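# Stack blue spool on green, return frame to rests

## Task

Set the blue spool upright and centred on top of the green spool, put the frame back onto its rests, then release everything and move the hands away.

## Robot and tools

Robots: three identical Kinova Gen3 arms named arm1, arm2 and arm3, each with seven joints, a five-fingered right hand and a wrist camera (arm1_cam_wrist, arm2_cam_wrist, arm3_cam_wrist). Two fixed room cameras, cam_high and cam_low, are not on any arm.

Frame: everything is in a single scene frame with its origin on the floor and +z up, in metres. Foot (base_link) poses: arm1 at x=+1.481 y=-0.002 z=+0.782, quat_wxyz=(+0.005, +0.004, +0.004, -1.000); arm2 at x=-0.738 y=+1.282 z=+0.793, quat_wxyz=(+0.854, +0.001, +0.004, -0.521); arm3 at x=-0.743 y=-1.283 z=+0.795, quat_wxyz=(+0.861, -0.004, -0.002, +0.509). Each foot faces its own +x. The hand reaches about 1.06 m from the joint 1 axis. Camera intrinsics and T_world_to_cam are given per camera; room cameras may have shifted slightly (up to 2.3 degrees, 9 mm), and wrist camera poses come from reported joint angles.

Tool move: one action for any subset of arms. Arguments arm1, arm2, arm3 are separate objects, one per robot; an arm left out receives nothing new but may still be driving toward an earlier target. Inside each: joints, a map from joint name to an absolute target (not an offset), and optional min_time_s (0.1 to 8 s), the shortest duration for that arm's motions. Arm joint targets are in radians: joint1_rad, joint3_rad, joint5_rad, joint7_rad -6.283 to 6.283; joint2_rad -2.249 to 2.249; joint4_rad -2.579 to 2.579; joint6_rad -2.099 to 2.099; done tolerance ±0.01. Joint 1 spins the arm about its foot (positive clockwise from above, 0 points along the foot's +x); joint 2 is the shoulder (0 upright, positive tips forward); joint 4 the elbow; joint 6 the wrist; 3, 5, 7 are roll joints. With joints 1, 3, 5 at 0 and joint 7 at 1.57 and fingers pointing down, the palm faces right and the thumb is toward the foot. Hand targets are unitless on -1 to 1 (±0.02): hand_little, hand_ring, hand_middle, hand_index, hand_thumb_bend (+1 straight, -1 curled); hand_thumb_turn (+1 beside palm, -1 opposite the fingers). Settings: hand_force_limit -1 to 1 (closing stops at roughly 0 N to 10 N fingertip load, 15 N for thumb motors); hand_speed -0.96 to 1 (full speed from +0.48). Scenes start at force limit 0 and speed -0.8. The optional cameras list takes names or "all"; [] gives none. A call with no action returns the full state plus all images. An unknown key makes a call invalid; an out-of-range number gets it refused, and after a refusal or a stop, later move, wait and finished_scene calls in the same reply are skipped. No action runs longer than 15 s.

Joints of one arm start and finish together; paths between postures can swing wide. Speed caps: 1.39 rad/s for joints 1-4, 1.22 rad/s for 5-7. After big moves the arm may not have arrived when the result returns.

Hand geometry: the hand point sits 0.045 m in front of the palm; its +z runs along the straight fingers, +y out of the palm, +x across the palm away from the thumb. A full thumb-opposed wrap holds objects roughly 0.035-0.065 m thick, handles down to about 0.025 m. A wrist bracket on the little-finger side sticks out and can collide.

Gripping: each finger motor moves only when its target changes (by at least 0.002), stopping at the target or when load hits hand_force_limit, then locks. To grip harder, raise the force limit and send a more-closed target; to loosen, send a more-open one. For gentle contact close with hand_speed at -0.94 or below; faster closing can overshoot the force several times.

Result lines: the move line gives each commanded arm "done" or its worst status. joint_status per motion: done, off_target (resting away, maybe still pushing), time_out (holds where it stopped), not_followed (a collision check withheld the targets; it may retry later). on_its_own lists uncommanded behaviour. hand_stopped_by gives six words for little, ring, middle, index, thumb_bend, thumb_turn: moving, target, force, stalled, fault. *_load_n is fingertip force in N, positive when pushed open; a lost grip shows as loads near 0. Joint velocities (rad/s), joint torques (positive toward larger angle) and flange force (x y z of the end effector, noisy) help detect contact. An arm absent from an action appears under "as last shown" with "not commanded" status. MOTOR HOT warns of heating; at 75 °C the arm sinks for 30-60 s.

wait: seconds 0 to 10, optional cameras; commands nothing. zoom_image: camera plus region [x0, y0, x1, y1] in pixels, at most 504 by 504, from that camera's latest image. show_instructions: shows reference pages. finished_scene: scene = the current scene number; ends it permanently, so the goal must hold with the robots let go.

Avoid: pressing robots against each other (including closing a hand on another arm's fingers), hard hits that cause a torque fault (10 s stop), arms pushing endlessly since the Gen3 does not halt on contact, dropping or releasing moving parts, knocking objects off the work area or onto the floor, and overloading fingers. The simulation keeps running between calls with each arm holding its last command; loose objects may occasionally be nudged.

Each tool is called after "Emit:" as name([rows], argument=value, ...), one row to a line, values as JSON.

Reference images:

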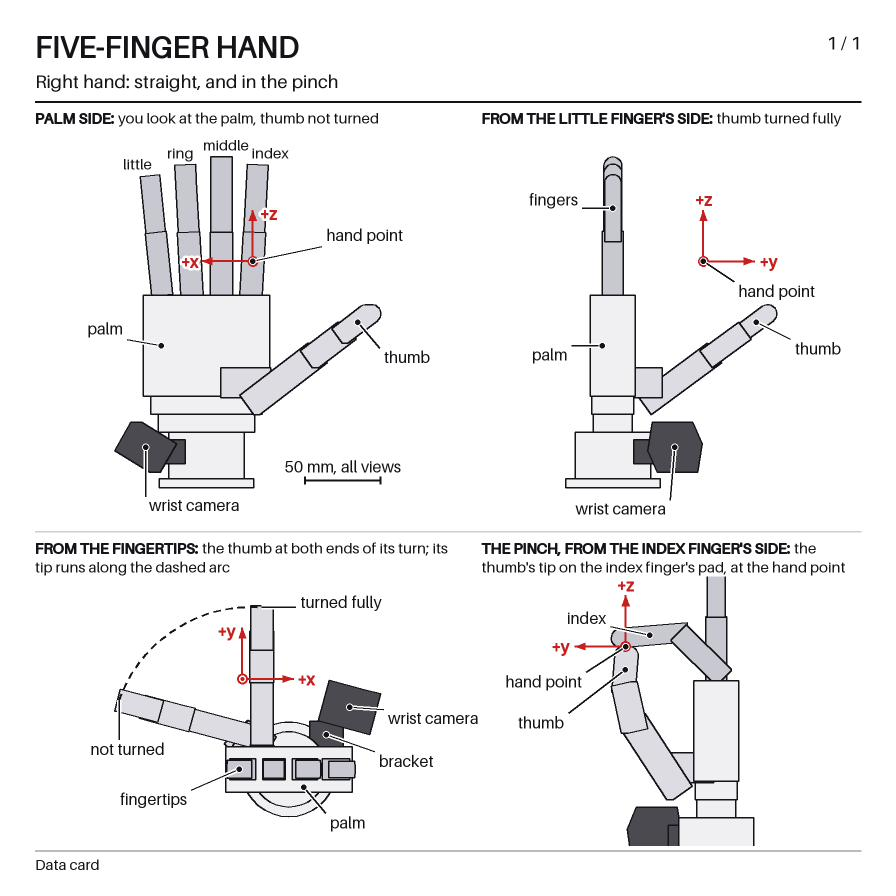

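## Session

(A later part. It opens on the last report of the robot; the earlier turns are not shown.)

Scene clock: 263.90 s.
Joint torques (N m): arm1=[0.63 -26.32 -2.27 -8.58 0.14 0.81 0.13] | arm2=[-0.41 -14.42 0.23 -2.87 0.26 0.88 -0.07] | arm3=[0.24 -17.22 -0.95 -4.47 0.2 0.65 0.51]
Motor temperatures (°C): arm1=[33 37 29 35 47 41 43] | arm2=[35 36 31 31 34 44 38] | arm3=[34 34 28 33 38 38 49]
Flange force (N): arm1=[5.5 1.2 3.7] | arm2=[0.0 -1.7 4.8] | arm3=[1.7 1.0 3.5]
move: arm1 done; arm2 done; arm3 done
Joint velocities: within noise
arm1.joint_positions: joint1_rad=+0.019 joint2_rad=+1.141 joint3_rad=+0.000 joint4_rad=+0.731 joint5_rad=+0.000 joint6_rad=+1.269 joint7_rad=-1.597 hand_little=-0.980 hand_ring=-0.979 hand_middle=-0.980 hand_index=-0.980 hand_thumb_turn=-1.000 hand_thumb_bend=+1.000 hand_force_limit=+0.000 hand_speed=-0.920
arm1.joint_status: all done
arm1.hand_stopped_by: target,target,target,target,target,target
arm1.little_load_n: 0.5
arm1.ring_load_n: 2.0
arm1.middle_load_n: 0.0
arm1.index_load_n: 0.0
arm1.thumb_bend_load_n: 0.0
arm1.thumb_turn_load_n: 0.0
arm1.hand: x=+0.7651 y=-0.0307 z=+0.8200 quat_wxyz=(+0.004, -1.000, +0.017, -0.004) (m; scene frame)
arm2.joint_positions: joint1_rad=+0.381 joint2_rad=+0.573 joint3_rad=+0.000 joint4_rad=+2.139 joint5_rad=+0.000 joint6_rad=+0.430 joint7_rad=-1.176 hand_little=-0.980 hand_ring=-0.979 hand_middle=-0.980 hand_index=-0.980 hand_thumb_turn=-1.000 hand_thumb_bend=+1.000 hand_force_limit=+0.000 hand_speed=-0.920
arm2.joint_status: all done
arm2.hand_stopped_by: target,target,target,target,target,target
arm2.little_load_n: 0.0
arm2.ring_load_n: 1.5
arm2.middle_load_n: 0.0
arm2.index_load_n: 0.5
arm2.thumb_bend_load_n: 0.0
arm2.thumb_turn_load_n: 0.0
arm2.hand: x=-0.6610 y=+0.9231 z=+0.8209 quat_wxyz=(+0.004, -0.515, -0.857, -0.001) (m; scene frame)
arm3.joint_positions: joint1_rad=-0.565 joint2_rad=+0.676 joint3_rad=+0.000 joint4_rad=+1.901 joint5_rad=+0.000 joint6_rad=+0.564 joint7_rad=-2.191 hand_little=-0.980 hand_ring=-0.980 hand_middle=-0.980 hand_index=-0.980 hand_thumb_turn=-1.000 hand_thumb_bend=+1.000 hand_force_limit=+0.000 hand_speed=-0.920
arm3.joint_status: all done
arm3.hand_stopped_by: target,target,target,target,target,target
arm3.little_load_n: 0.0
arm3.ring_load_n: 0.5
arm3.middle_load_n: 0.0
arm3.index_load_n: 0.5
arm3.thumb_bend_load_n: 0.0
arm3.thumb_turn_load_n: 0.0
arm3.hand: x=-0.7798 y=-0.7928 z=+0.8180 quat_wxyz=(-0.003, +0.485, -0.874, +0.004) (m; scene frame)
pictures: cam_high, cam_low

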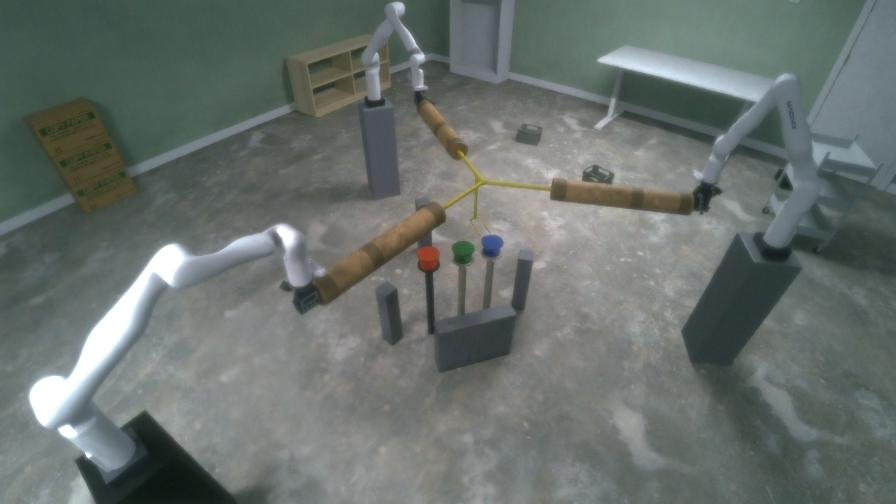

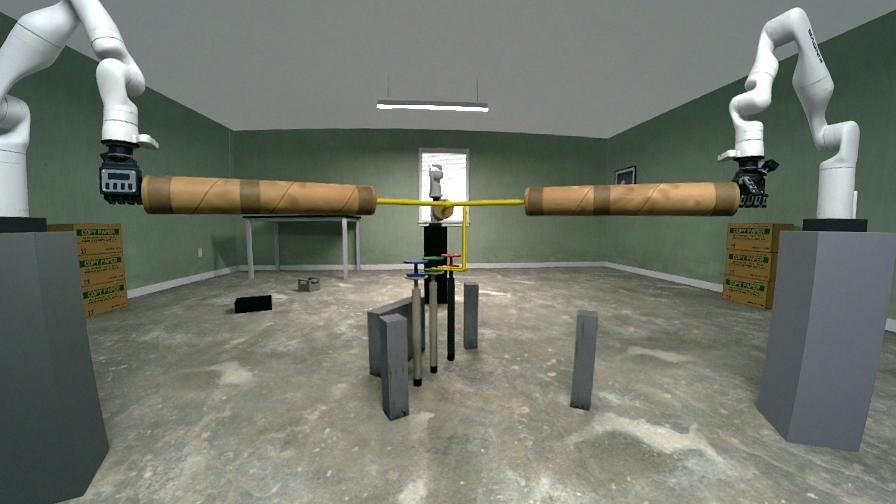

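Emit:
move(arm1={"joints":{"joint1_rad":0.09236,"joint2_rad":1.05217,"joint4_rad":0.93621,"joint6_rad":1.15321,"joint7_rad":-1.52329},"min_time_s":1.6}, arm2={"joints":{"joint1_rad":0.25992,"joint2_rad":0.5236,"joint4_rad":2.28097,"joint6_rad":0.33702,"joint7_rad":-1.29726},"min_time_s":1.6}, arm3={"joints":{"joint1_rad":-0.48777,"joint2_rad":0.7447,"joint4_rad":1.72875,"joint6_rad":0.66815,"joint7_rad":-2.11389},"min_time_s":1.6})

Emit:
move(arm1={"joints":{"joint1_rad":0.17511,"joint2_rad":0.99571,"joint4_rad":1.06711,"joint6_rad":1.07877,"joint7_rad":-1.44054},"min_time_s":1.6}, arm2={"joints":{"joint1_rad":0.11015,"joint2_rad":0.48298,"joint4_rad":2.41299,"joint6_rad":0.24562,"joint7_rad":-1.44703},"min_time_s":1.6}, arm3={"joints":{"joint1_rad":-0.4308,"joint2_rad":0.82751,"joint4_rad":1.52783,"joint6_rad":0.78625,"joint7_rad":-2.05692},"min_time_s":1.6}, cameras=["cam_high","cam_low"])

Emit:
zoom_image(camera="cam_high", region=[460, 205, 520, 265])

Emit:
zoom_image(camera="cam_low", region=[400, 245, 480, 285])

Scene clock: 353.17 s.
Joint torques (N m): arm1=[0.22 -25.03 -2.63 -8.09 -0.06 0.9 0.12] | arm2=[-0.38 -12.58 0.34 -1.47 0.36 1.12 -0.01] | arm3=[0.56 -19.07 -0.5 -5.36 0.25 0.63 0.5]
Motor temperatures (°C): arm1=[33 36 29 36 47 41 43] | arm2=[35 35 31 31 34 44 38] | arm3=[34 36 28 33 38 38 49]
Flange force (N): arm1=[4.1 0.9 3.6] | arm2=[-1.3 -2.0 4.8] | arm3=[2.1 1.2 3.5]
move: arm1 done; arm2 done; arm3 done
Joint velocities: within noise
arm1.joint_positions: joint1_rad=+0.092 joint2_rad=+1.052 joint3_rad=+0.000 joint4_rad=+0.936 joint5_rad=+0.000 joint6_rad=+1.153 joint7_rad=-1.523 hand_little=-0.980 hand_ring=-0.979 hand_middle=-0.980 hand_index=-0.980 hand_thumb_turn=-1.000 hand_thumb_bend=+1.000 hand_force_limit=+0.000 hand_speed=-0.920
arm1.joint_status: all done
arm1.hand_stopped_by: target,target,target,target,target,target
arm1.little_load_n: 0.0
arm1.ring_load_n: 2.0
arm1.middle_load_n: 0.0
arm1.index_load_n: 0.0
arm1.thumb_bend_load_n: 0.0
arm1.thumb_turn_load_n: 0.0
arm1.hand: x=+0.7989 y=+0.0168 z=+0.8201 quat_wxyz=(+0.004, -1.000, +0.017, -0.004) (m; scene frame)
arm2.joint_positions: joint1_rad=+0.260 joint2_rad=+0.524 joint3_rad=+0.000 joint4_rad=+2.281 joint5_rad=+0.000 joint6_rad=+0.337 joint7_rad=-1.297 hand_little=-0.980 hand_ring=-0.979 hand_middle=-0.980 hand_index=-0.980 hand_thumb_turn=-1.000 hand_thumb_bend=+1.000 hand_force_limit=+0.000 hand_speed=-0.920
arm2.joint_status: all done
arm2.hand_stopped_by: target,target,target,target,target,target
arm2.little_load_n: 0.0
arm2.ring_load_n: 1.5
arm2.middle_load_n: 0.0
arm2.index_load_n: 0.5
arm2.thumb_bend_load_n: 0.0
arm2.thumb_turn_load_n: 0.0
arm2.hand: x=-0.6271 y=+0.9705 z=+0.8207 quat_wxyz=(+0.004, -0.515, -0.857, -0.001) (m; scene frame)
arm3.joint_positions: joint1_rad=-0.488 joint2_rad=+0.745 joint3_rad=+0.000 joint4_rad=+1.729 joint5_rad=+0.000 joint6_rad=+0.668 joint7_rad=-2.114 hand_little=-0.980 hand_ring=-0.980 hand_middle=-0.980 hand_index=-0.980 hand_thumb_turn=-1.000 hand_thumb_bend=+1.000 hand_force_limit=+0.000 hand_speed=-0.920
arm3.joint_status: all done
arm3.hand_stopped_by: target,target,target,target,target,target
arm3.little_load_n: 0.0
arm3.ring_load_n: 0.5
arm3.middle_load_n: 0.0
arm3.index_load_n: 0.5
arm3.thumb_bend_load_n: 0.0
arm3.thumb_turn_load_n: 0.0
arm3.hand: x=-0.7459 y=-0.7454 z=+0.8181 quat_wxyz=(-0.003, +0.485, -0.874, +0.004) (m; scene frame)
pictures: none

Scene clock: 355.10 s.
Joint torques (N m): arm1=[0 -24.36 -2.84 -8.07 -0.15 0.66 0.09] | arm2=[-0.45 -11.15 0.15 -0.73 0.27 1.07 -0.02] | arm3=[1.09 -21.31 0.1 -6.71 0.41 0.42 0.44]
Motor temperatures (°C): arm1=[33 36 29 36 47 41 43] | arm2=[35 35 31 31 34 44 38] | arm3=[34 36 28 33 38 38 49]
Flange force (N): arm1=[3.9 0.8 3.6] | arm2=[-1.4 -2.2 5.2] | arm3=[3.6 1.3 3.7]
move: arm1 done; arm2 done; arm3 done
Joint velocities: within noise
arm1.joint_positions: joint1_rad=+0.175 joint2_rad=+0.996 joint3_rad=+0.000 joint4_rad=+1.067 joint5_rad=+0.000 joint6_rad=+1.079 joint7_rad=-1.441 hand_little=-0.980 hand_ring=-0.979 hand_middle=-0.980 hand_index=-0.980 hand_thumb_turn=-1.000 hand_thumb_bend=+1.000 hand_force_limit=+0.000 hand_speed=-0.920
arm1.joint_status: all done
arm1.hand_stopped_by: target,target,target,target,target,target
arm1.little_load_n: 0.0
arm1.ring_load_n: 2.5
arm1.middle_load_n: 0.0
arm1.index_load_n: 0.0
arm1.thumb_bend_load_n: 0.0
arm1.thumb_turn_load_n: 0.0
arm1.hand: x=+0.8299 y=+0.0664 z=+0.8200 quat_wxyz=(+0.004, -1.000, +0.017, -0.004) (m; scene frame)
arm2.joint_positions: joint1_rad=+0.110 joint2_rad=+0.483 joint3_rad=+0.000 joint4_rad=+2.413 joint5_rad=+0.000 joint6_rad=+0.246 joint7_rad=-1.447 hand_little=-0.980 hand_ring=-0.979 hand_middle=-0.980 hand_index=-0.980 hand_thumb_turn=-1.000 hand_thumb_bend=+1.000 hand_force_limit=+0.000 hand_speed=-0.920
arm2.joint_status: all done
arm2.hand_stopped_by: target,target,target,target,target,target
arm2.little_load_n: 0.0
arm2.ring_load_n: 1.0
arm2.middle_load_n: 0.0
arm2.index_load_n: 0.5
arm2.thumb_bend_load_n: 0.0
arm2.thumb_turn_load_n: 0.0
arm2.hand: x=-0.5961 y=+1.0200 z=+0.8208 quat_wxyz=(+0.004, -0.515, -0.857, -0.001) (m; scene frame)
arm3.joint_positions: joint1_rad=-0.431 joint2_rad=+0.828 joint3_rad=+0.000 joint4_rad=+1.528 joint5_rad=+0.000 joint6_rad=+0.786 joint7_rad=-2.057 hand_little=-0.980 hand_ring=-0.980 hand_middle=-0.980 hand_index=-0.980 hand_thumb_turn=-1.000 hand_thumb_bend=+1.000 hand_force_limit=+0.000 hand_speed=-0.920
arm3.joint_status: all done
arm3.hand_stopped_by: target,target,target,target,target,target
arm3.little_load_n: 0.0
arm3.ring_load_n: 1.0
arm3.middle_load_n: 0.0
arm3.index_load_n: 0.5
arm3.thumb_bend_load_n: 0.0
arm3.thumb_turn_load_n: 0.0
arm3.hand: x=-0.7149 y=-0.6958 z=+0.8182 quat_wxyz=(-0.003, +0.485, -0.874, +0.004) (m; scene frame)
pictures: cam_high, cam_low

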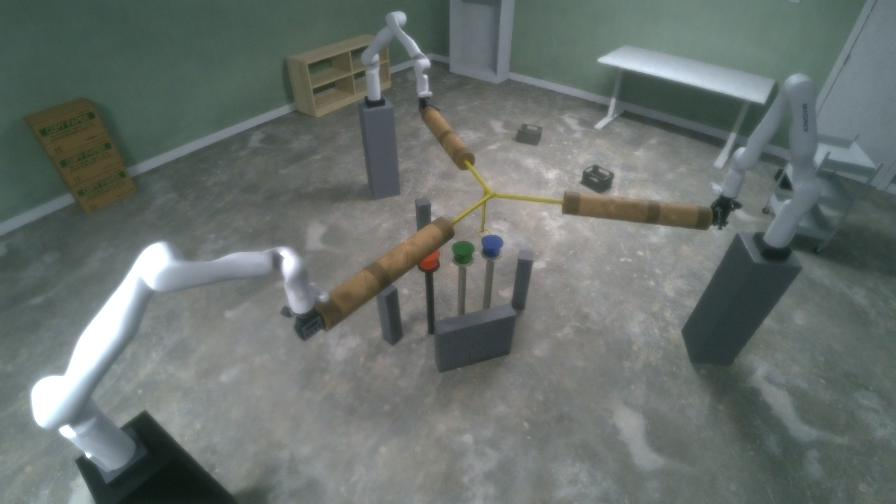

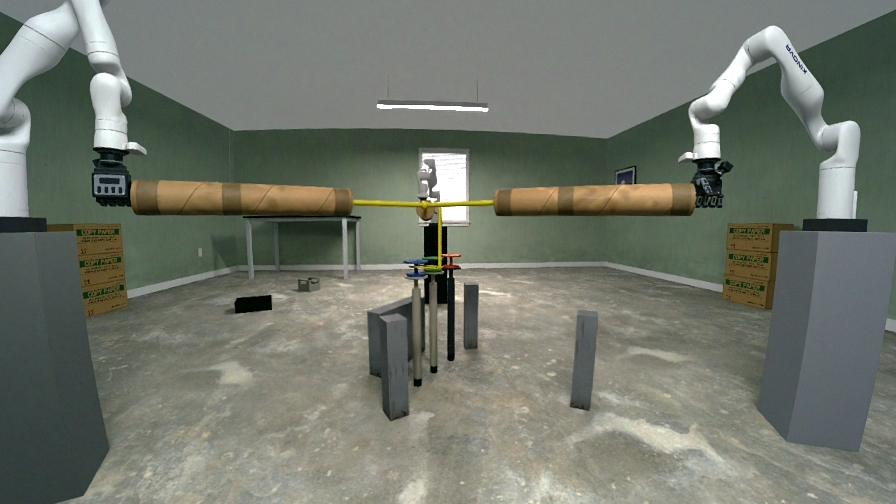

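Scaled by 8.400 from the camera's 896x504 image, which has a finer 1280x720 frame.

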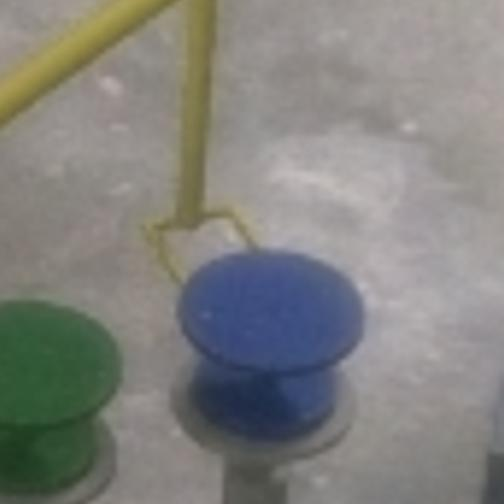

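Scaled by 6.300 from the camera's 896x504 image, which has a finer 1280x720 frame.

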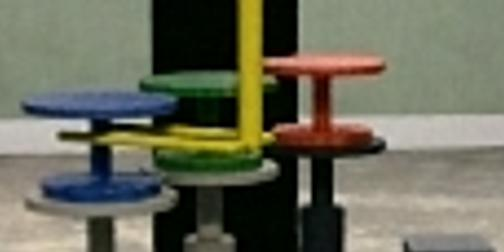

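Emit:
move(arm1={"joints":{"joint1_rad":0.25037,"joint2_rad":0.96035,"joint4_rad":1.14935,"joint6_rad":1.03189,"joint7_rad":-1.36528},"min_time_s":1.8}, arm2={"joints":{"joint1_rad":-0.05471,"joint2_rad":0.45897,"joint4_rad":2.50839,"joint6_rad":0.17424,"joint7_rad":-1.61189},"min_time_s":1.8}, arm3={"joints":{"joint1_rad":-0.39028,"joint2_rad":0.90933,"joint4_rad":1.33394,"joint6_rad":0.89832,"joint7_rad":-2.0164},"min_time_s":1.8}, cameras=["cam_high","cam_low"])

Emit:
zoom_image(camera="cam_high", region=[460, 205, 520, 265])

Emit:
zoom_image(camera="cam_low", region=[400, 245, 480, 285])

Scene clock: 396.83 s.
Joint torques (N m): arm1=[0.05 -23.82 -2.78 -7.97 -0.08 0.55 0.08] | arm2=[-0.77 -10.08 -0.08 -0.1 0.2 1.03 -0.03] | arm3=[1.22 -23.03 0.26 -7.38 0.46 0.45 0.43]
Motor temperatures (°C): arm1=[33 37 29 36 47 41 43] | arm2=[35 35 31 31 34 44 38] | arm3=[34 35 28 33 38 38 49]
Flange force (N): arm1=[3.7 1.2 3.5] | arm2=[-1.8 -3.5 5.2] | arm3=[3.8 1.3 3.7]
move: arm1 done; arm2 done; arm3 done
Joint velocities: within noise
arm1.joint_positions: joint1_rad=+0.250 joint2_rad=+0.960 joint3_rad=+0.000 joint4_rad=+1.149 joint5_rad=+0.000 joint6_rad=+1.032 joint7_rad=-1.365 hand_little=-0.980 hand_ring=-0.979 hand_middle=-0.980 hand_index=-0.980 hand_thumb_turn=-1.000 hand_thumb_bend=+1.000 hand_force_limit=+0.000 hand_speed=-0.920
arm1.joint_status: all done
arm1.hand_stopped_by: target,target,target,target,target,target
arm1.little_load_n: 0.0
arm1.ring_load_n: 2.0
arm1.middle_load_n: 0.5
arm1.index_load_n: 0.0
arm1.thumb_bend_load_n: 0.0
arm1.thumb_turn_load_n: 0.0
arm1.hand: x=+0.8564 y=+0.1088 z=+0.8201 quat_wxyz=(+0.004, -1.000, +0.017, -0.004) (m; scene frame)
arm2.joint_positions: joint1_rad=-0.055 joint2_rad=+0.459 joint3_rad=+0.000 joint4_rad=+2.508 joint5_rad=+0.000 joint6_rad=+0.174 joint7_rad=-1.612 hand_little=-0.980 hand_ring=-0.979 hand_middle=-0.980 hand_index=-0.980 hand_thumb_turn=-1.000 hand_thumb_bend=+1.000 hand_force_limit=+0.000 hand_speed=-0.920
arm2.joint_status: all done
arm2.hand_stopped_by: target,target,target,target,target,target
arm2.little_load_n: 0.5
arm2.ring_load_n: 1.5
arm2.middle_load_n: 0.0
arm2.index_load_n: 0.5
arm2.thumb_bend_load_n: 0.0
arm2.thumb_turn_load_n: 0.0
arm2.hand: x=-0.5696 y=+1.0624 z=+0.8208 quat_wxyz=(+0.004, -0.515, -0.857, -0.001) (m; scene frame)
arm3.joint_positions: joint1_rad=-0.390 joint2_rad=+0.909 joint3_rad=+0.000 joint4_rad=+1.334 joint5_rad=+0.000 joint6_rad=+0.898 joint7_rad=-2.016 hand_little=-0.980 hand_ring=-0.980 hand_middle=-0.980 hand_index=-0.980 hand_thumb_turn=-1.000 hand_thumb_bend=+1.000 hand_force_limit=+0.000 hand_speed=-0.920
arm3.joint_status: all done
arm3.hand_stopped_by: target,target,target,target,target,target
arm3.little_load_n: 0.0
arm3.ring_load_n: 1.0
arm3.middle_load_n: 0.0
arm3.index_load_n: 0.0
arm3.thumb_bend_load_n: 0.0
arm3.thumb_turn_load_n: 0.0
arm3.hand: x=-0.6885 y=-0.6534 z=+0.8182 quat_wxyz=(-0.003, +0.485, -0.874, +0.004) (m; scene frame)
pictures: cam_high, cam_low

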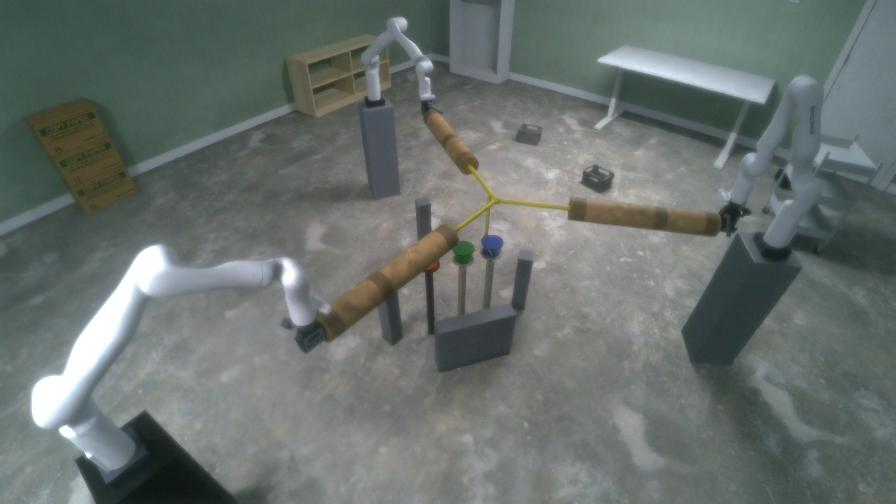

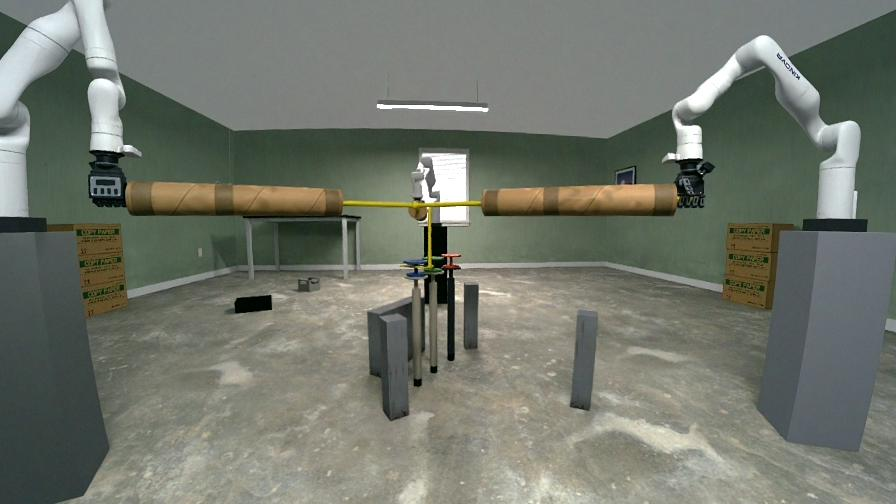

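Scaled by 8.400 from the camera's 896x504 image, which has a finer 1280x720 frame.

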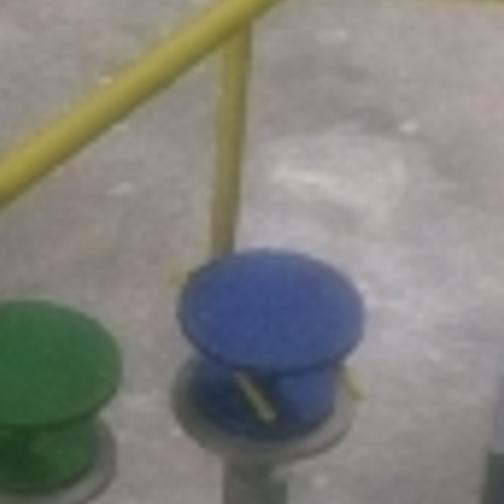

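Scaled by 6.300 from the camera's 896x504 image, which has a finer 1280x720 frame.

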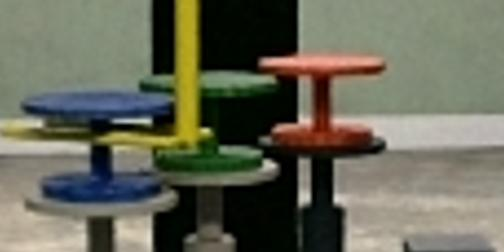

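Emit:
move(arm1={"joints":{"joint1_rad":0.25135,"joint2_rad":0.88717,"joint4_rad":1.0957,"joint6_rad":1.15872,"joint7_rad":-1.3643},"min_time_s":2.5}, arm2={"joints":{"joint1_rad":-0.05409,"joint2_rad":0.23934,"joint4_rad":2.4384,"joint6_rad":0.46386,"joint7_rad":-1.61127},"min_time_s":2.5}, arm3={"joints":{"joint1_rad":-0.38956,"joint2_rad":0.82449,"joint4_rad":1.29151,"joint6_rad":1.02559,"joint7_rad":-2.01568},"min_time_s":2.5}, cameras=["cam_high","cam_low"])

Emit:
zoom_image(camera="cam_low", region=[390, 190, 480, 280])

Emit:
zoom_image(camera="cam_high", region=[450, 185, 530, 265])

Scene clock: 406.33 s.
Joint torques (N m): arm1=[0.73 -23.85 -2.18 -8.75 0.21 0.5 0.1] | arm2=[-0.98 -8.72 -0.57 -2.84 0.02 1.02 -0.02] | arm3=[0.73 -22.58 -0.28 -7.42 0.26 0.94 0.52]
Motor temperatures (°C): arm1=[33 37 29 36 47 41 43] | arm2=[35 35 31 31 34 44 38] | arm3=[34 36 28 33 38 38 49]
Flange force (N): arm1=[3.8 2.2 4.5] | arm2=[-2.0 -4.4 5.9] | arm3=[2.0 1.2 4.5]
move: arm1 done; arm2 done; arm3 done
Joint velocities: within noise
arm1.joint_positions: joint1_rad=+0.251 joint2_rad=+0.887 joint3_rad=+0.000 joint4_rad=+1.096 joint5_rad=+0.000 joint6_rad=+1.159 joint7_rad=-1.364 hand_little=-0.980 hand_ring=-0.979 hand_middle=-0.980 hand_index=-0.980 hand_thumb_turn=-1.000 hand_thumb_bend=+1.000 hand_force_limit=+0.000 hand_speed=-0.920
arm1.joint_status: all done
arm1.hand_stopped_by: target,target,target,target,target,target
arm1.little_load_n: 0.0
arm1.ring_load_n: 2.0
arm1.middle_load_n: 0.0
arm1.index_load_n: 0.0
arm1.thumb_bend_load_n: -0.5
arm1.thumb_turn_load_n: 0.0
arm1.hand: x=+0.8563 y=+0.1088 z=+0.8801 quat_wxyz=(+0.004, -1.000, +0.017, -0.004) (m; scene frame)
arm2.joint_positions: joint1_rad=-0.054 joint2_rad=+0.239 joint3_rad=+0.000 joint4_rad=+2.438 joint5_rad=+0.000 joint6_rad=+0.464 joint7_rad=-1.611 hand_little=-0.980 hand_ring=-0.979 hand_middle=-0.980 hand_index=-0.980 hand_thumb_turn=-1.000 hand_thumb_bend=+1.000 hand_force_limit=+0.000 hand_speed=-0.920
arm2.joint_status: all done
arm2.hand_stopped_by: target,target,target,target,target,target
arm2.little_load_n: 0.0
arm2.ring_load_n: 1.5
arm2.middle_load_n: 0.0
arm2.index_load_n: 0.5
arm2.thumb_bend_load_n: 0.0
arm2.thumb_turn_load_n: 0.0
arm2.hand: x=-0.5697 y=+1.0624 z=+0.8808 quat_wxyz=(+0.004, -0.515, -0.857, -0.001) (m; scene frame)
arm3.joint_positions: joint1_rad=-0.390 joint2_rad=+0.825 joint3_rad=+0.000 joint4_rad=+1.292 joint5_rad=+0.000 joint6_rad=+1.026 joint7_rad=-2.016 hand_little=-0.980 hand_ring=-0.980 hand_middle=-0.980 hand_index=-0.980 hand_thumb_turn=-1.000 hand_thumb_bend=+1.000 hand_force_limit=+0.000 hand_speed=-0.920
arm3.joint_status: all done
arm3.hand_stopped_by: target,target,target,target,target,target
arm3.little_load_n: 0.0
arm3.ring_load_n: 1.0
arm3.middle_load_n: 0.0
arm3.index_load_n: 0.5
arm3.thumb_bend_load_n: -0.5
arm3.thumb_turn_load_n: 0.0
arm3.hand: x=-0.6886 y=-0.6534 z=+0.8782 quat_wxyz=(-0.003, +0.485, -0.874, +0.004) (m; scene frame)
pictures: cam_high, cam_low

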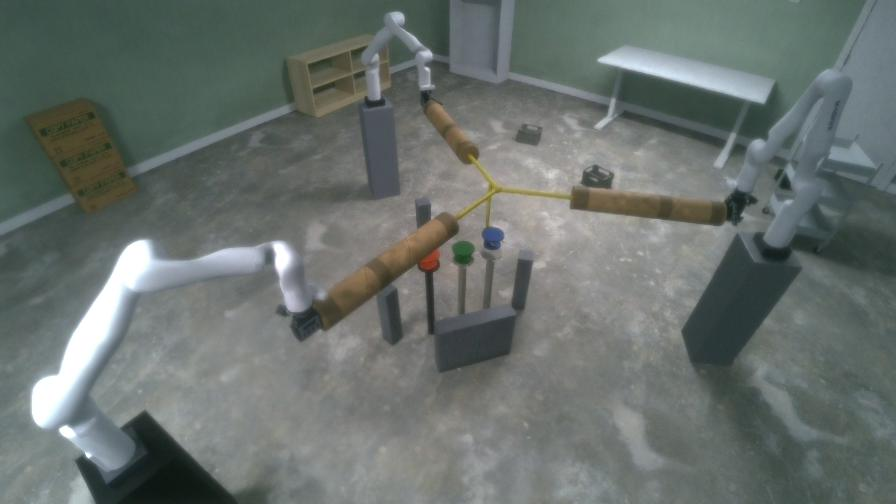

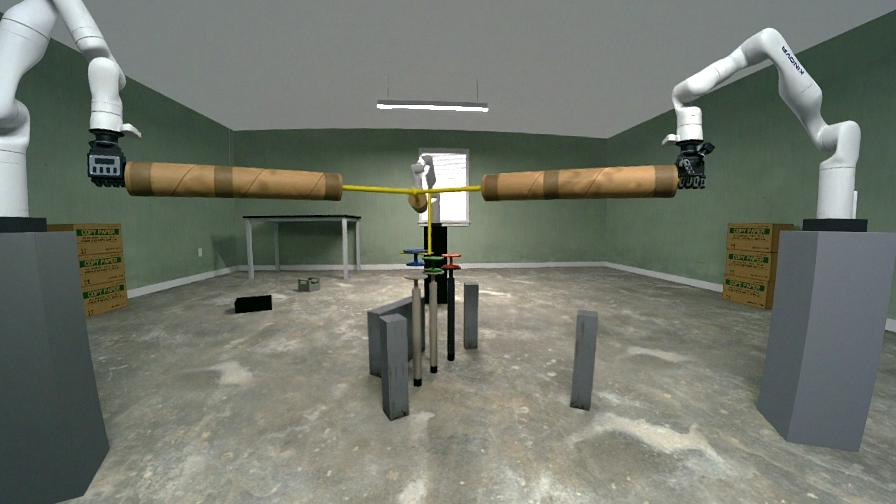

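Scaled by 5.600 from the camera's 896x504 image, which has a finer 1280x720 frame.

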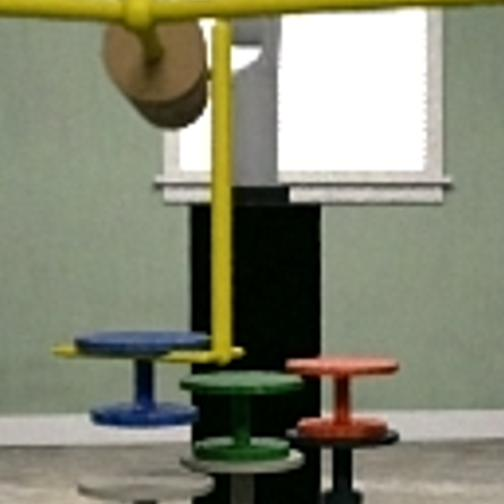

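Scaled by 6.300 from the camera's 896x504 image, which has a finer 1280x720 frame.

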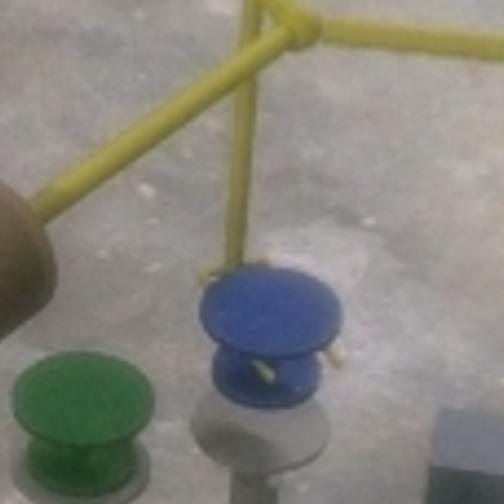

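Emit:
move(arm1={"joints":{"joint1_rad":0.25238,"joint2_rad":0.83144,"joint4_rad":1.00875,"joint6_rad":1.3014,"joint7_rad":-1.36327},"min_time_s":1.8}, arm2={"joints":{"joint1_rad":-0.05365,"joint2_rad":0.06683,"joint4_rad":2.33501,"joint6_rad":0.73976,"joint7_rad":-1.61083},"min_time_s":1.8}, arm3={"joints":{"joint1_rad":-0.38877,"joint2_rad":0.75541,"joint4_rad":1.21972,"joint6_rad":1.16646,"joint7_rad":-2.01489},"min_time_s":1.8})

Emit:
move(arm1={"joints":{"joint1_rad":0.2066,"joint2_rad":0.65528,"joint4_rad":1.35574,"joint6_rad":1.13057,"joint7_rad":-1.40905},"min_time_s":2.2}, arm2={"joints":{"joint1_rad":-0.16651,"joint2_rad":0.20703,"joint4_rad":2.1548,"joint6_rad":0.77976,"joint7_rad":-1.72369},"min_time_s":2.2}, arm3={"joints":{"joint1_rad":-0.26322,"joint2_rad":0.69651,"joint4_rad":1.33884,"joint6_rad":1.10624,"joint7_rad":-1.88934},"min_time_s":2.2})

Emit:
move(arm1={"joints":{"joint1_rad":0.1466,"joint2_rad":0.50499,"joint4_rad":1.63265,"joint6_rad":1.00395,"joint7_rad":-1.46905},"min_time_s":2.2}, arm2={"joints":{"joint1_rad":-0.23743,"joint2_rad":0.34454,"joint4_rad":1.94589,"joint6_rad":0.85116,"joint7_rad":-1.79461},"min_time_s":2.2}, arm3={"joints":{"joint1_rad":-0.12663,"joint2_rad":0.66129,"joint4_rad":1.40951,"joint6_rad":1.0708,"joint7_rad":-1.75275},"min_time_s":2.2})

Emit:
move(arm1={"joints":{"joint1_rad":0.1461,"joint2_rad":0.5348,"joint4_rad":1.66351,"joint6_rad":0.94328,"joint7_rad":-1.46955},"min_time_s":1.2}, arm2={"joints":{"joint1_rad":-0.23744,"joint2_rad":0.38359,"joint4_rad":1.97741,"joint6_rad":0.7806,"joint7_rad":-1.79462},"min_time_s":1.2}, arm3={"joints":{"joint1_rad":-0.12704,"joint2_rad":0.68792,"joint4_rad":1.43817,"joint6_rad":1.0155,"joint7_rad":-1.75316},"min_time_s":1.2}, cameras=["cam_high","cam_low"])

Emit:
zoom_image(camera="cam_low", region=[403, 235, 463, 295])

Emit:
zoom_image(camera="cam_high", region=[432, 212, 492, 272])

Scene clock: 439.97 s.
Joint torques (N m): arm1=[0.96 -23.56 -2.03 -9.02 0.3 0.73 0.12] | arm2=[-0.92 -7.54 -0.51 -5.18 0.04 1.06 -0.03] | arm3=[0.41 -22.37 -0.56 -8.11 0.09 1 0.5]
Motor temperatures (°C): arm1=[33 38 29 36 47 41 43] | arm2=[35 34 31 31 34 44 38] | arm3=[34 37 28 33 38 38 49]
Flange force (N): arm1=[3.6 2.5 5.2] | arm2=[-2.1 -3.6 6.3] | arm3=[1.8 0.6 5.1]
move: arm1 done; arm2 done; arm3 done
Joint velocities: within noise
arm1.joint_positions: joint1_rad=+0.252 joint2_rad=+0.831 joint3_rad=+0.000 joint4_rad=+1.009 joint5_rad=+0.000 joint6_rad=+1.301 joint7_rad=-1.363 hand_little=-0.980 hand_ring=-0.979 hand_middle=-0.980 hand_index=-0.980 hand_thumb_turn=-1.000 hand_thumb_bend=+1.000 hand_force_limit=+0.000 hand_speed=-0.920
arm1.joint_status: all done
arm1.hand_stopped_by: target,target,target,target,target,target
arm1.little_load_n: 0.0
arm1.ring_load_n: 2.5
arm1.middle_load_n: 0.0
arm1.index_load_n: 0.0
arm1.thumb_bend_load_n: -0.5
arm1.thumb_turn_load_n: 0.0
arm1.hand: x=+0.8563 y=+0.1089 z=+0.9401 quat_wxyz=(+0.004, -1.000, +0.017, -0.004) (m; scene frame)
arm2.joint_positions: joint1_rad=-0.054 joint2_rad=+0.067 joint3_rad=+0.000 joint4_rad=+2.335 joint5_rad=+0.000 joint6_rad=+0.740 joint7_rad=-1.611 hand_little=-0.980 hand_ring=-0.979 hand_middle=-0.980 hand_index=-0.980 hand_thumb_turn=-1.000 hand_thumb_bend=+1.000 hand_force_limit=+0.000 hand_speed=-0.920
arm2.joint_status: all done
arm2.hand_stopped_by: target,target,target,target,target,target
arm2.little_load_n: 0.0
arm2.ring_load_n: 1.0
arm2.middle_load_n: 0.0
arm2.index_load_n: 0.5
arm2.thumb_bend_load_n: 0.0
arm2.thumb_turn_load_n: 0.0
arm2.hand: x=-0.5697 y=+1.0624 z=+0.9408 quat_wxyz=(+0.004, -0.515, -0.857, -0.001) (m; scene frame)
arm3.joint_positions: joint1_rad=-0.389 joint2_rad=+0.755 joint3_rad=+0.000 joint4_rad=+1.220 joint5_rad=+0.000 joint6_rad=+1.166 joint7_rad=-2.015 hand_little=-0.980 hand_ring=-0.980 hand_middle=-0.980 hand_index=-0.980 hand_thumb_turn=-1.000 hand_thumb_bend=+1.000 hand_force_limit=+0.000 hand_speed=-0.920
arm3.joint_status: all done
arm3.hand_stopped_by: target,target,target,target,target,target
arm3.little_load_n: 0.0
arm3.ring_load_n: 1.0
arm3.middle_load_n: 0.0
arm3.index_load_n: 0.5
arm3.thumb_bend_load_n: 0.0
arm3.thumb_turn_load_n: 0.0
arm3.hand: x=-0.6886 y=-0.6535 z=+0.9382 quat_wxyz=(-0.003, +0.485, -0.874, +0.004) (m; scene frame)
pictures: none

Scene clock: 442.50 s.
Joint torques (N m): arm1=[0.84 -20.25 -2.13 -7.96 0.32 0.94 0.12] | arm2=[-0.73 -10.73 -0.26 -5.85 0.13 0.78 -0.08] | arm3=[0.34 -21.27 -0.67 -8.24 0.01 0.75 0.52]
Motor temperatures (°C): arm1=[33 38 29 36 47 41 43] | arm2=[35 34 31 31 34 44 38] | arm3=[34 37 28 33 38 38 49]
Flange force (N): arm1=[1.3 1.7 4.7] | arm2=[-1.4 -2.5 5.8] | arm3=[2.4 0.6 5.0]
move: arm1 done; arm2 done; arm3 done
Joint velocities: within noise
arm1.joint_positions: joint1_rad=+0.207 joint2_rad=+0.655 joint3_rad=+0.000 joint4_rad=+1.356 joint5_rad=+0.000 joint6_rad=+1.131 joint7_rad=-1.409 hand_little=-0.980 hand_ring=-0.979 hand_middle=-0.980 hand_index=-0.980 hand_thumb_turn=-1.000 hand_thumb_bend=+1.000 hand_force_limit=+0.000 hand_speed=-0.920
arm1.joint_status: all done
arm1.hand_stopped_by: target,target,target,target,target,target
arm1.little_load_n: 0.0
arm1.ring_load_n: 2.5
arm1.middle_load_n: 0.0
arm1.index_load_n: 0.0
arm1.thumb_bend_load_n: 0.0
arm1.thumb_turn_load_n: 0.0
arm1.hand: x=+0.9209 y=+0.0675 z=+0.9401 quat_wxyz=(+0.004, -1.000, +0.017, -0.004) (m; scene frame)
arm2.joint_positions: joint1_rad=-0.167 joint2_rad=+0.207 joint3_rad=+0.000 joint4_rad=+2.155 joint5_rad=+0.000 joint6_rad=+0.780 joint7_rad=-1.724 hand_little=-0.980 hand_ring=-0.979 hand_middle=-0.980 hand_index=-0.980 hand_thumb_turn=-1.000 hand_thumb_bend=+1.000 hand_force_limit=+0.000 hand_speed=-0.920
arm2.joint_status: all done
arm2.hand_stopped_by: target,target,target,target,target,target
arm2.little_load_n: 0.0
arm2.ring_load_n: 1.5
arm2.middle_load_n: 0.0
arm2.index_load_n: 0.5
arm2.thumb_bend_load_n: 0.0
arm2.thumb_turn_load_n: 0.0
arm2.hand: x=-0.5051 y=+1.0209 z=+0.9409 quat_wxyz=(+0.004, -0.515, -0.857, -0.001) (m; scene frame)
arm3.joint_positions: joint1_rad=-0.263 joint2_rad=+0.697 joint3_rad=+0.000 joint4_rad=+1.339 joint5_rad=+0.000 joint6_rad=+1.106 joint7_rad=-1.889 hand_little=-0.980 hand_ring=-0.980 hand_middle=-0.980 hand_index=-0.980 hand_thumb_turn=-1.000 hand_thumb_bend=+1.000 hand_force_limit=+0.000 hand_speed=-0.920
arm3.joint_status: all done
arm3.hand_stopped_by: target,target,target,target,target,target
arm3.little_load_n: 0.0
arm3.ring_load_n: 1.0
arm3.middle_load_n: 0.0
arm3.index_load_n: 0.0
arm3.thumb_bend_load_n: 0.0
arm3.thumb_turn_load_n: 0.0
arm3.hand: x=-0.6241 y=-0.6950 z=+0.9382 quat_wxyz=(-0.003, +0.485, -0.874, +0.004) (m; scene frame)
pictures: none

Scene clock: 445.03 s.
Joint torques (N m): arm1=[0.94 -17.08 -1.99 -7.19 0.46 0.97 0.13] | arm2=[-0.7 -14.01 -0.07 -6.99 0.2 0.5 -0.09] | arm3=[0.13 -20.5 -0.95 -8.09 -0.07 0.73 0.5]
Motor temperatures (°C): arm1=[33 38 29 36 47 41 43] | arm2=[35 34 31 31 34 44 38] | arm3=[34 37 28 33 38 38 49]
Flange force (N): arm1=[0.5 1.7 4.5] | arm2=[0.2 -2.2 5.8] | arm3=[2.2 0.5 4.9]
move: arm1 done; arm2 done; arm3 done
Joint velocities: within noise
arm1.joint_positions: joint1_rad=+0.147 joint2_rad=+0.505 joint3_rad=+0.000 joint4_rad=+1.633 joint5_rad=+0.000 joint6_rad=+1.004 joint7_rad=-1.469 hand_little=-0.980 hand_ring=-0.979 hand_middle=-0.980 hand_index=-0.980 hand_thumb_turn=-1.000 hand_thumb_bend=+1.000 hand_force_limit=+0.000 hand_speed=-0.920
arm1.joint_status: all done
arm1.hand_stopped_by: target,target,target,target,target,target
arm1.little_load_n: 0.0
arm1.ring_load_n: 2.5
arm1.middle_load_n: 0.0
arm1.index_load_n: 0.0
arm1.thumb_bend_load_n: 0.0
arm1.thumb_turn_load_n: 0.0
arm1.hand: x=+0.9854 y=+0.0260 z=+0.9401 quat_wxyz=(+0.004, -1.000, +0.017, -0.004) (m; scene frame)
arm2.joint_positions: joint1_rad=-0.237 joint2_rad=+0.345 joint3_rad=+0.000 joint4_rad=+1.946 joint5_rad=+0.000 joint6_rad=+0.851 joint7_rad=-1.795 hand_little=-0.980 hand_ring=-0.979 hand_middle=-0.980 hand_index=-0.980 hand_thumb_turn=-1.000 hand_thumb_bend=+1.000 hand_force_limit=+0.000 hand_speed=-0.920
arm2.joint_status: all done
arm2.hand_stopped_by: target,target,target,target,target,target
arm2.little_load_n: 0.0
arm2.ring_load_n: 1.0
arm2.middle_load_n: 0.0
arm2.index_load_n: 0.5
arm2.thumb_bend_load_n: 0.0
arm2.thumb_turn_load_n: 0.0
arm2.hand: x=-0.4406 y=+0.9794 z=+0.9409 quat_wxyz=(+0.004, -0.515, -0.857, -0.001) (m; scene frame)
arm3.joint_positions: joint1_rad=-0.127 joint2_rad=+0.661 joint3_rad=+0.000 joint4_rad=+1.410 joint5_rad=+0.000 joint6_rad=+1.071 joint7_rad=-1.753 hand_little=-0.980 hand_ring=-0.980 hand_middle=-0.980 hand_index=-0.980 hand_thumb_turn=-1.000 hand_thumb_bend=+1.000 hand_force_limit=+0.000 hand_speed=-0.920
arm3.joint_status: all done
arm3.hand_stopped_by: target,target,target,target,target,target
arm3.little_load_n: 0.0
arm3.ring_load_n: 1.0
arm3.middle_load_n: 0.0
arm3.index_load_n: 0.0
arm3.thumb_bend_load_n: -0.5
arm3.thumb_turn_load_n: 0.0
arm3.hand: x=-0.5596 y=-0.7365 z=+0.9383 quat_wxyz=(-0.003, +0.485, -0.874, +0.004) (m; scene frame)
pictures: none

Scene clock: 446.53 s.
Joint torques (N m): arm1=[0.68 -17.29 -2.17 -7.02 0.29 0.9 0.15] | arm2=[-0.78 -14.19 -0.21 -6.07 0.14 0.68 -0.05] | arm3=[0.47 -20.65 -0.54 -7.72 0.12 0.74 0.5]
Motor temperatures (°C): arm1=[33 38 29 36 47 41 43] | arm2=[35 34 31 31 34 44 38] | arm3=[34 37 28 33 38 38 49]
Flange force (N): arm1=[1.0 1.4 4.5] | arm2=[-0.8 -2.2 5.5] | arm3=[1.9 1.2 4.7]
move: arm1 done; arm2 done; arm3 done
Joint velocities: within noise
arm1.joint_positions: joint1_rad=+0.146 joint2_rad=+0.535 joint3_rad=+0.000 joint4_rad=+1.664 joint5_rad=+0.000 joint6_rad=+0.943 joint7_rad=-1.470 hand_little=-0.980 hand_ring=-0.979 hand_middle=-0.980 hand_index=-0.980 hand_thumb_turn=-1.000 hand_thumb_bend=+1.000 hand_force_limit=+0.000 hand_speed=-0.920
arm1.joint_status: all done
arm1.hand_stopped_by: target,target,target,target,target,target
arm1.little_load_n: 0.0
arm1.ring_load_n: 2.5
arm1.middle_load_n: 0.5
arm1.index_load_n: 0.0
arm1.thumb_bend_load_n: 0.0
arm1.thumb_turn_load_n: 0.0
arm1.hand: x=+0.9854 y=+0.0260 z=+0.9181 quat_wxyz=(+0.004, -1.000, +0.017, -0.004) (m; scene frame)
arm2.joint_positions: joint1_rad=-0.237 joint2_rad=+0.384 joint3_rad=+0.000 joint4_rad=+1.977 joint5_rad=+0.000 joint6_rad=+0.781 joint7_rad=-1.795 hand_little=-0.980 hand_ring=-0.979 hand_middle=-0.980 hand_index=-0.980 hand_thumb_turn=-1.000 hand_thumb_bend=+1.000 hand_force_limit=+0.000 hand_speed=-0.920
arm2.joint_status: all done
arm2.hand_stopped_by: target,target,target,target,target,target
arm2.little_load_n: 0.0
arm2.ring_load_n: 1.5
arm2.middle_load_n: 0.0
arm2.index_load_n: 0.5
arm2.thumb_bend_load_n: 0.0
arm2.thumb_turn_load_n: -0.5
arm2.hand: x=-0.4406 y=+0.9794 z=+0.9189 quat_wxyz=(+0.004, -0.515, -0.857, -0.001) (m; scene frame)
arm3.joint_positions: joint1_rad=-0.127 joint2_rad=+0.688 joint3_rad=+0.000 joint4_rad=+1.438 joint5_rad=+0.000 joint6_rad=+1.015 joint7_rad=-1.753 hand_little=-0.980 hand_ring=-0.980 hand_middle=-0.980 hand_index=-0.980 hand_thumb_turn=-1.000 hand_thumb_bend=+1.000 hand_force_limit=+0.000 hand_speed=-0.920
arm3.joint_status: all done
arm3.hand_stopped_by: target,target,target,target,target,target
arm3.little_load_n: 0.0
arm3.ring_load_n: 1.0
arm3.middle_load_n: 0.5
arm3.index_load_n: 0.5
arm3.thumb_bend_load_n: 0.0
arm3.thumb_turn_load_n: 0.0
arm3.hand: x=-0.5596 y=-0.7364 z=+0.9163 quat_wxyz=(-0.003, +0.485, -0.874, +0.004) (m; scene frame)
pictures: cam_high, cam_low

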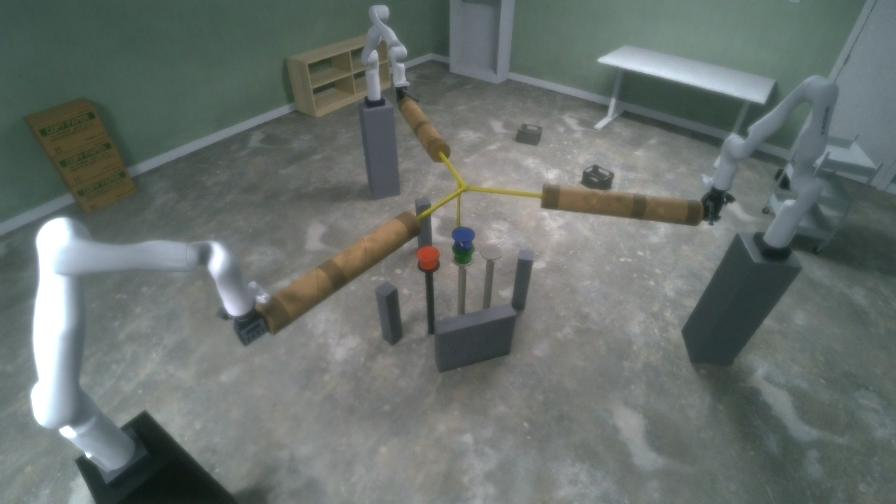

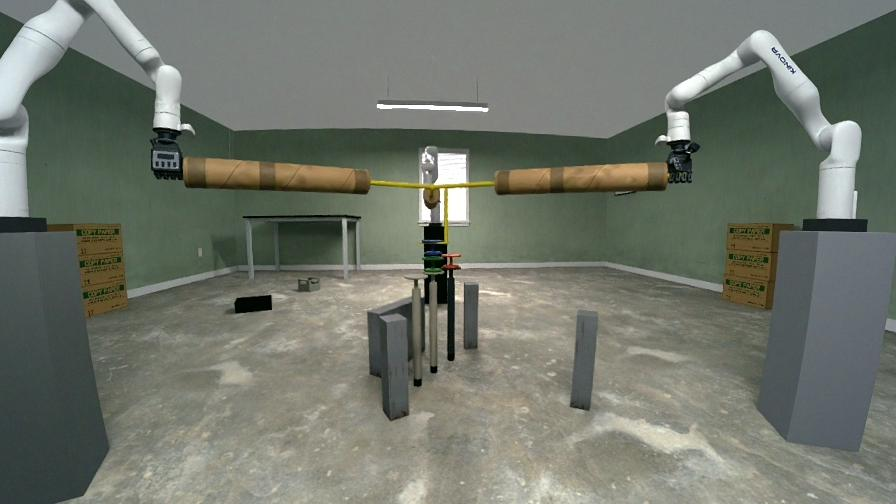

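Scaled by 8.400 from the camera's 896x504 image, which has a finer 1280x720 frame.

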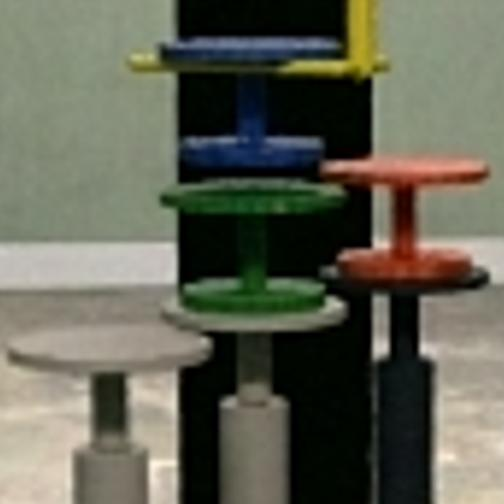

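Scaled by 8.400 from the camera's 896x504 image, which has a finer 1280x720 frame.

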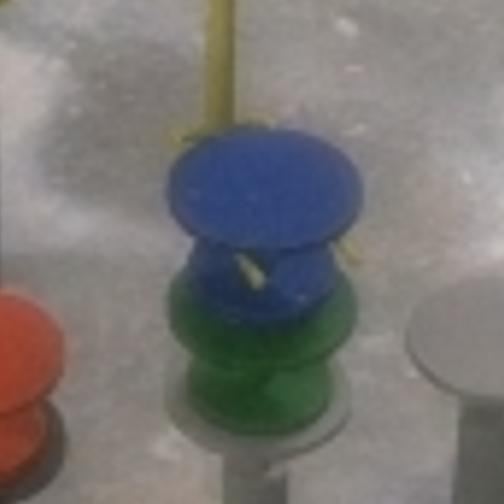

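Emit:
zoom_image(camera="cam_high", region=[447, 222, 481, 256])

Emit:
zoom_image(camera="cam_low", region=[416, 237, 450, 275])

Scaled by 14.824 from the camera's 896x504 image, which has a finer 1280x720 frame.

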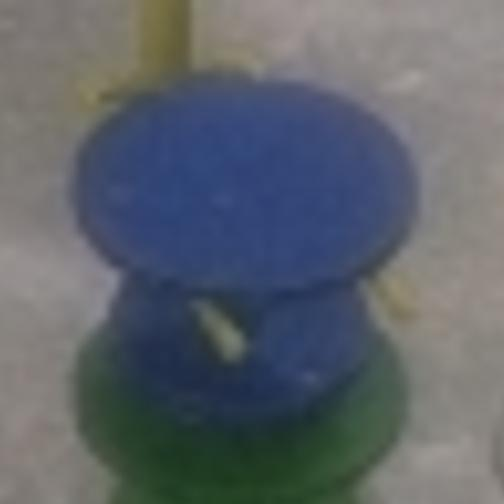

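Scaled by 13.263 from the camera's 896x504 image, which has a finer 1280x720 frame.

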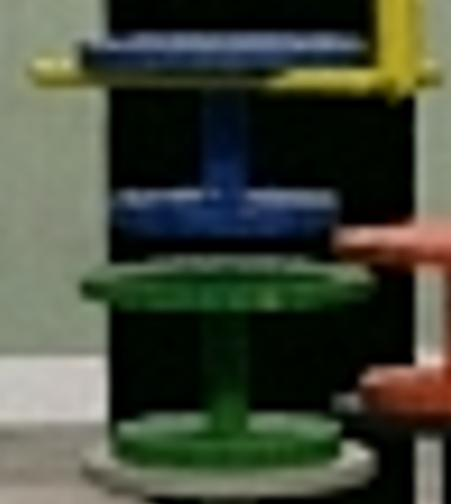

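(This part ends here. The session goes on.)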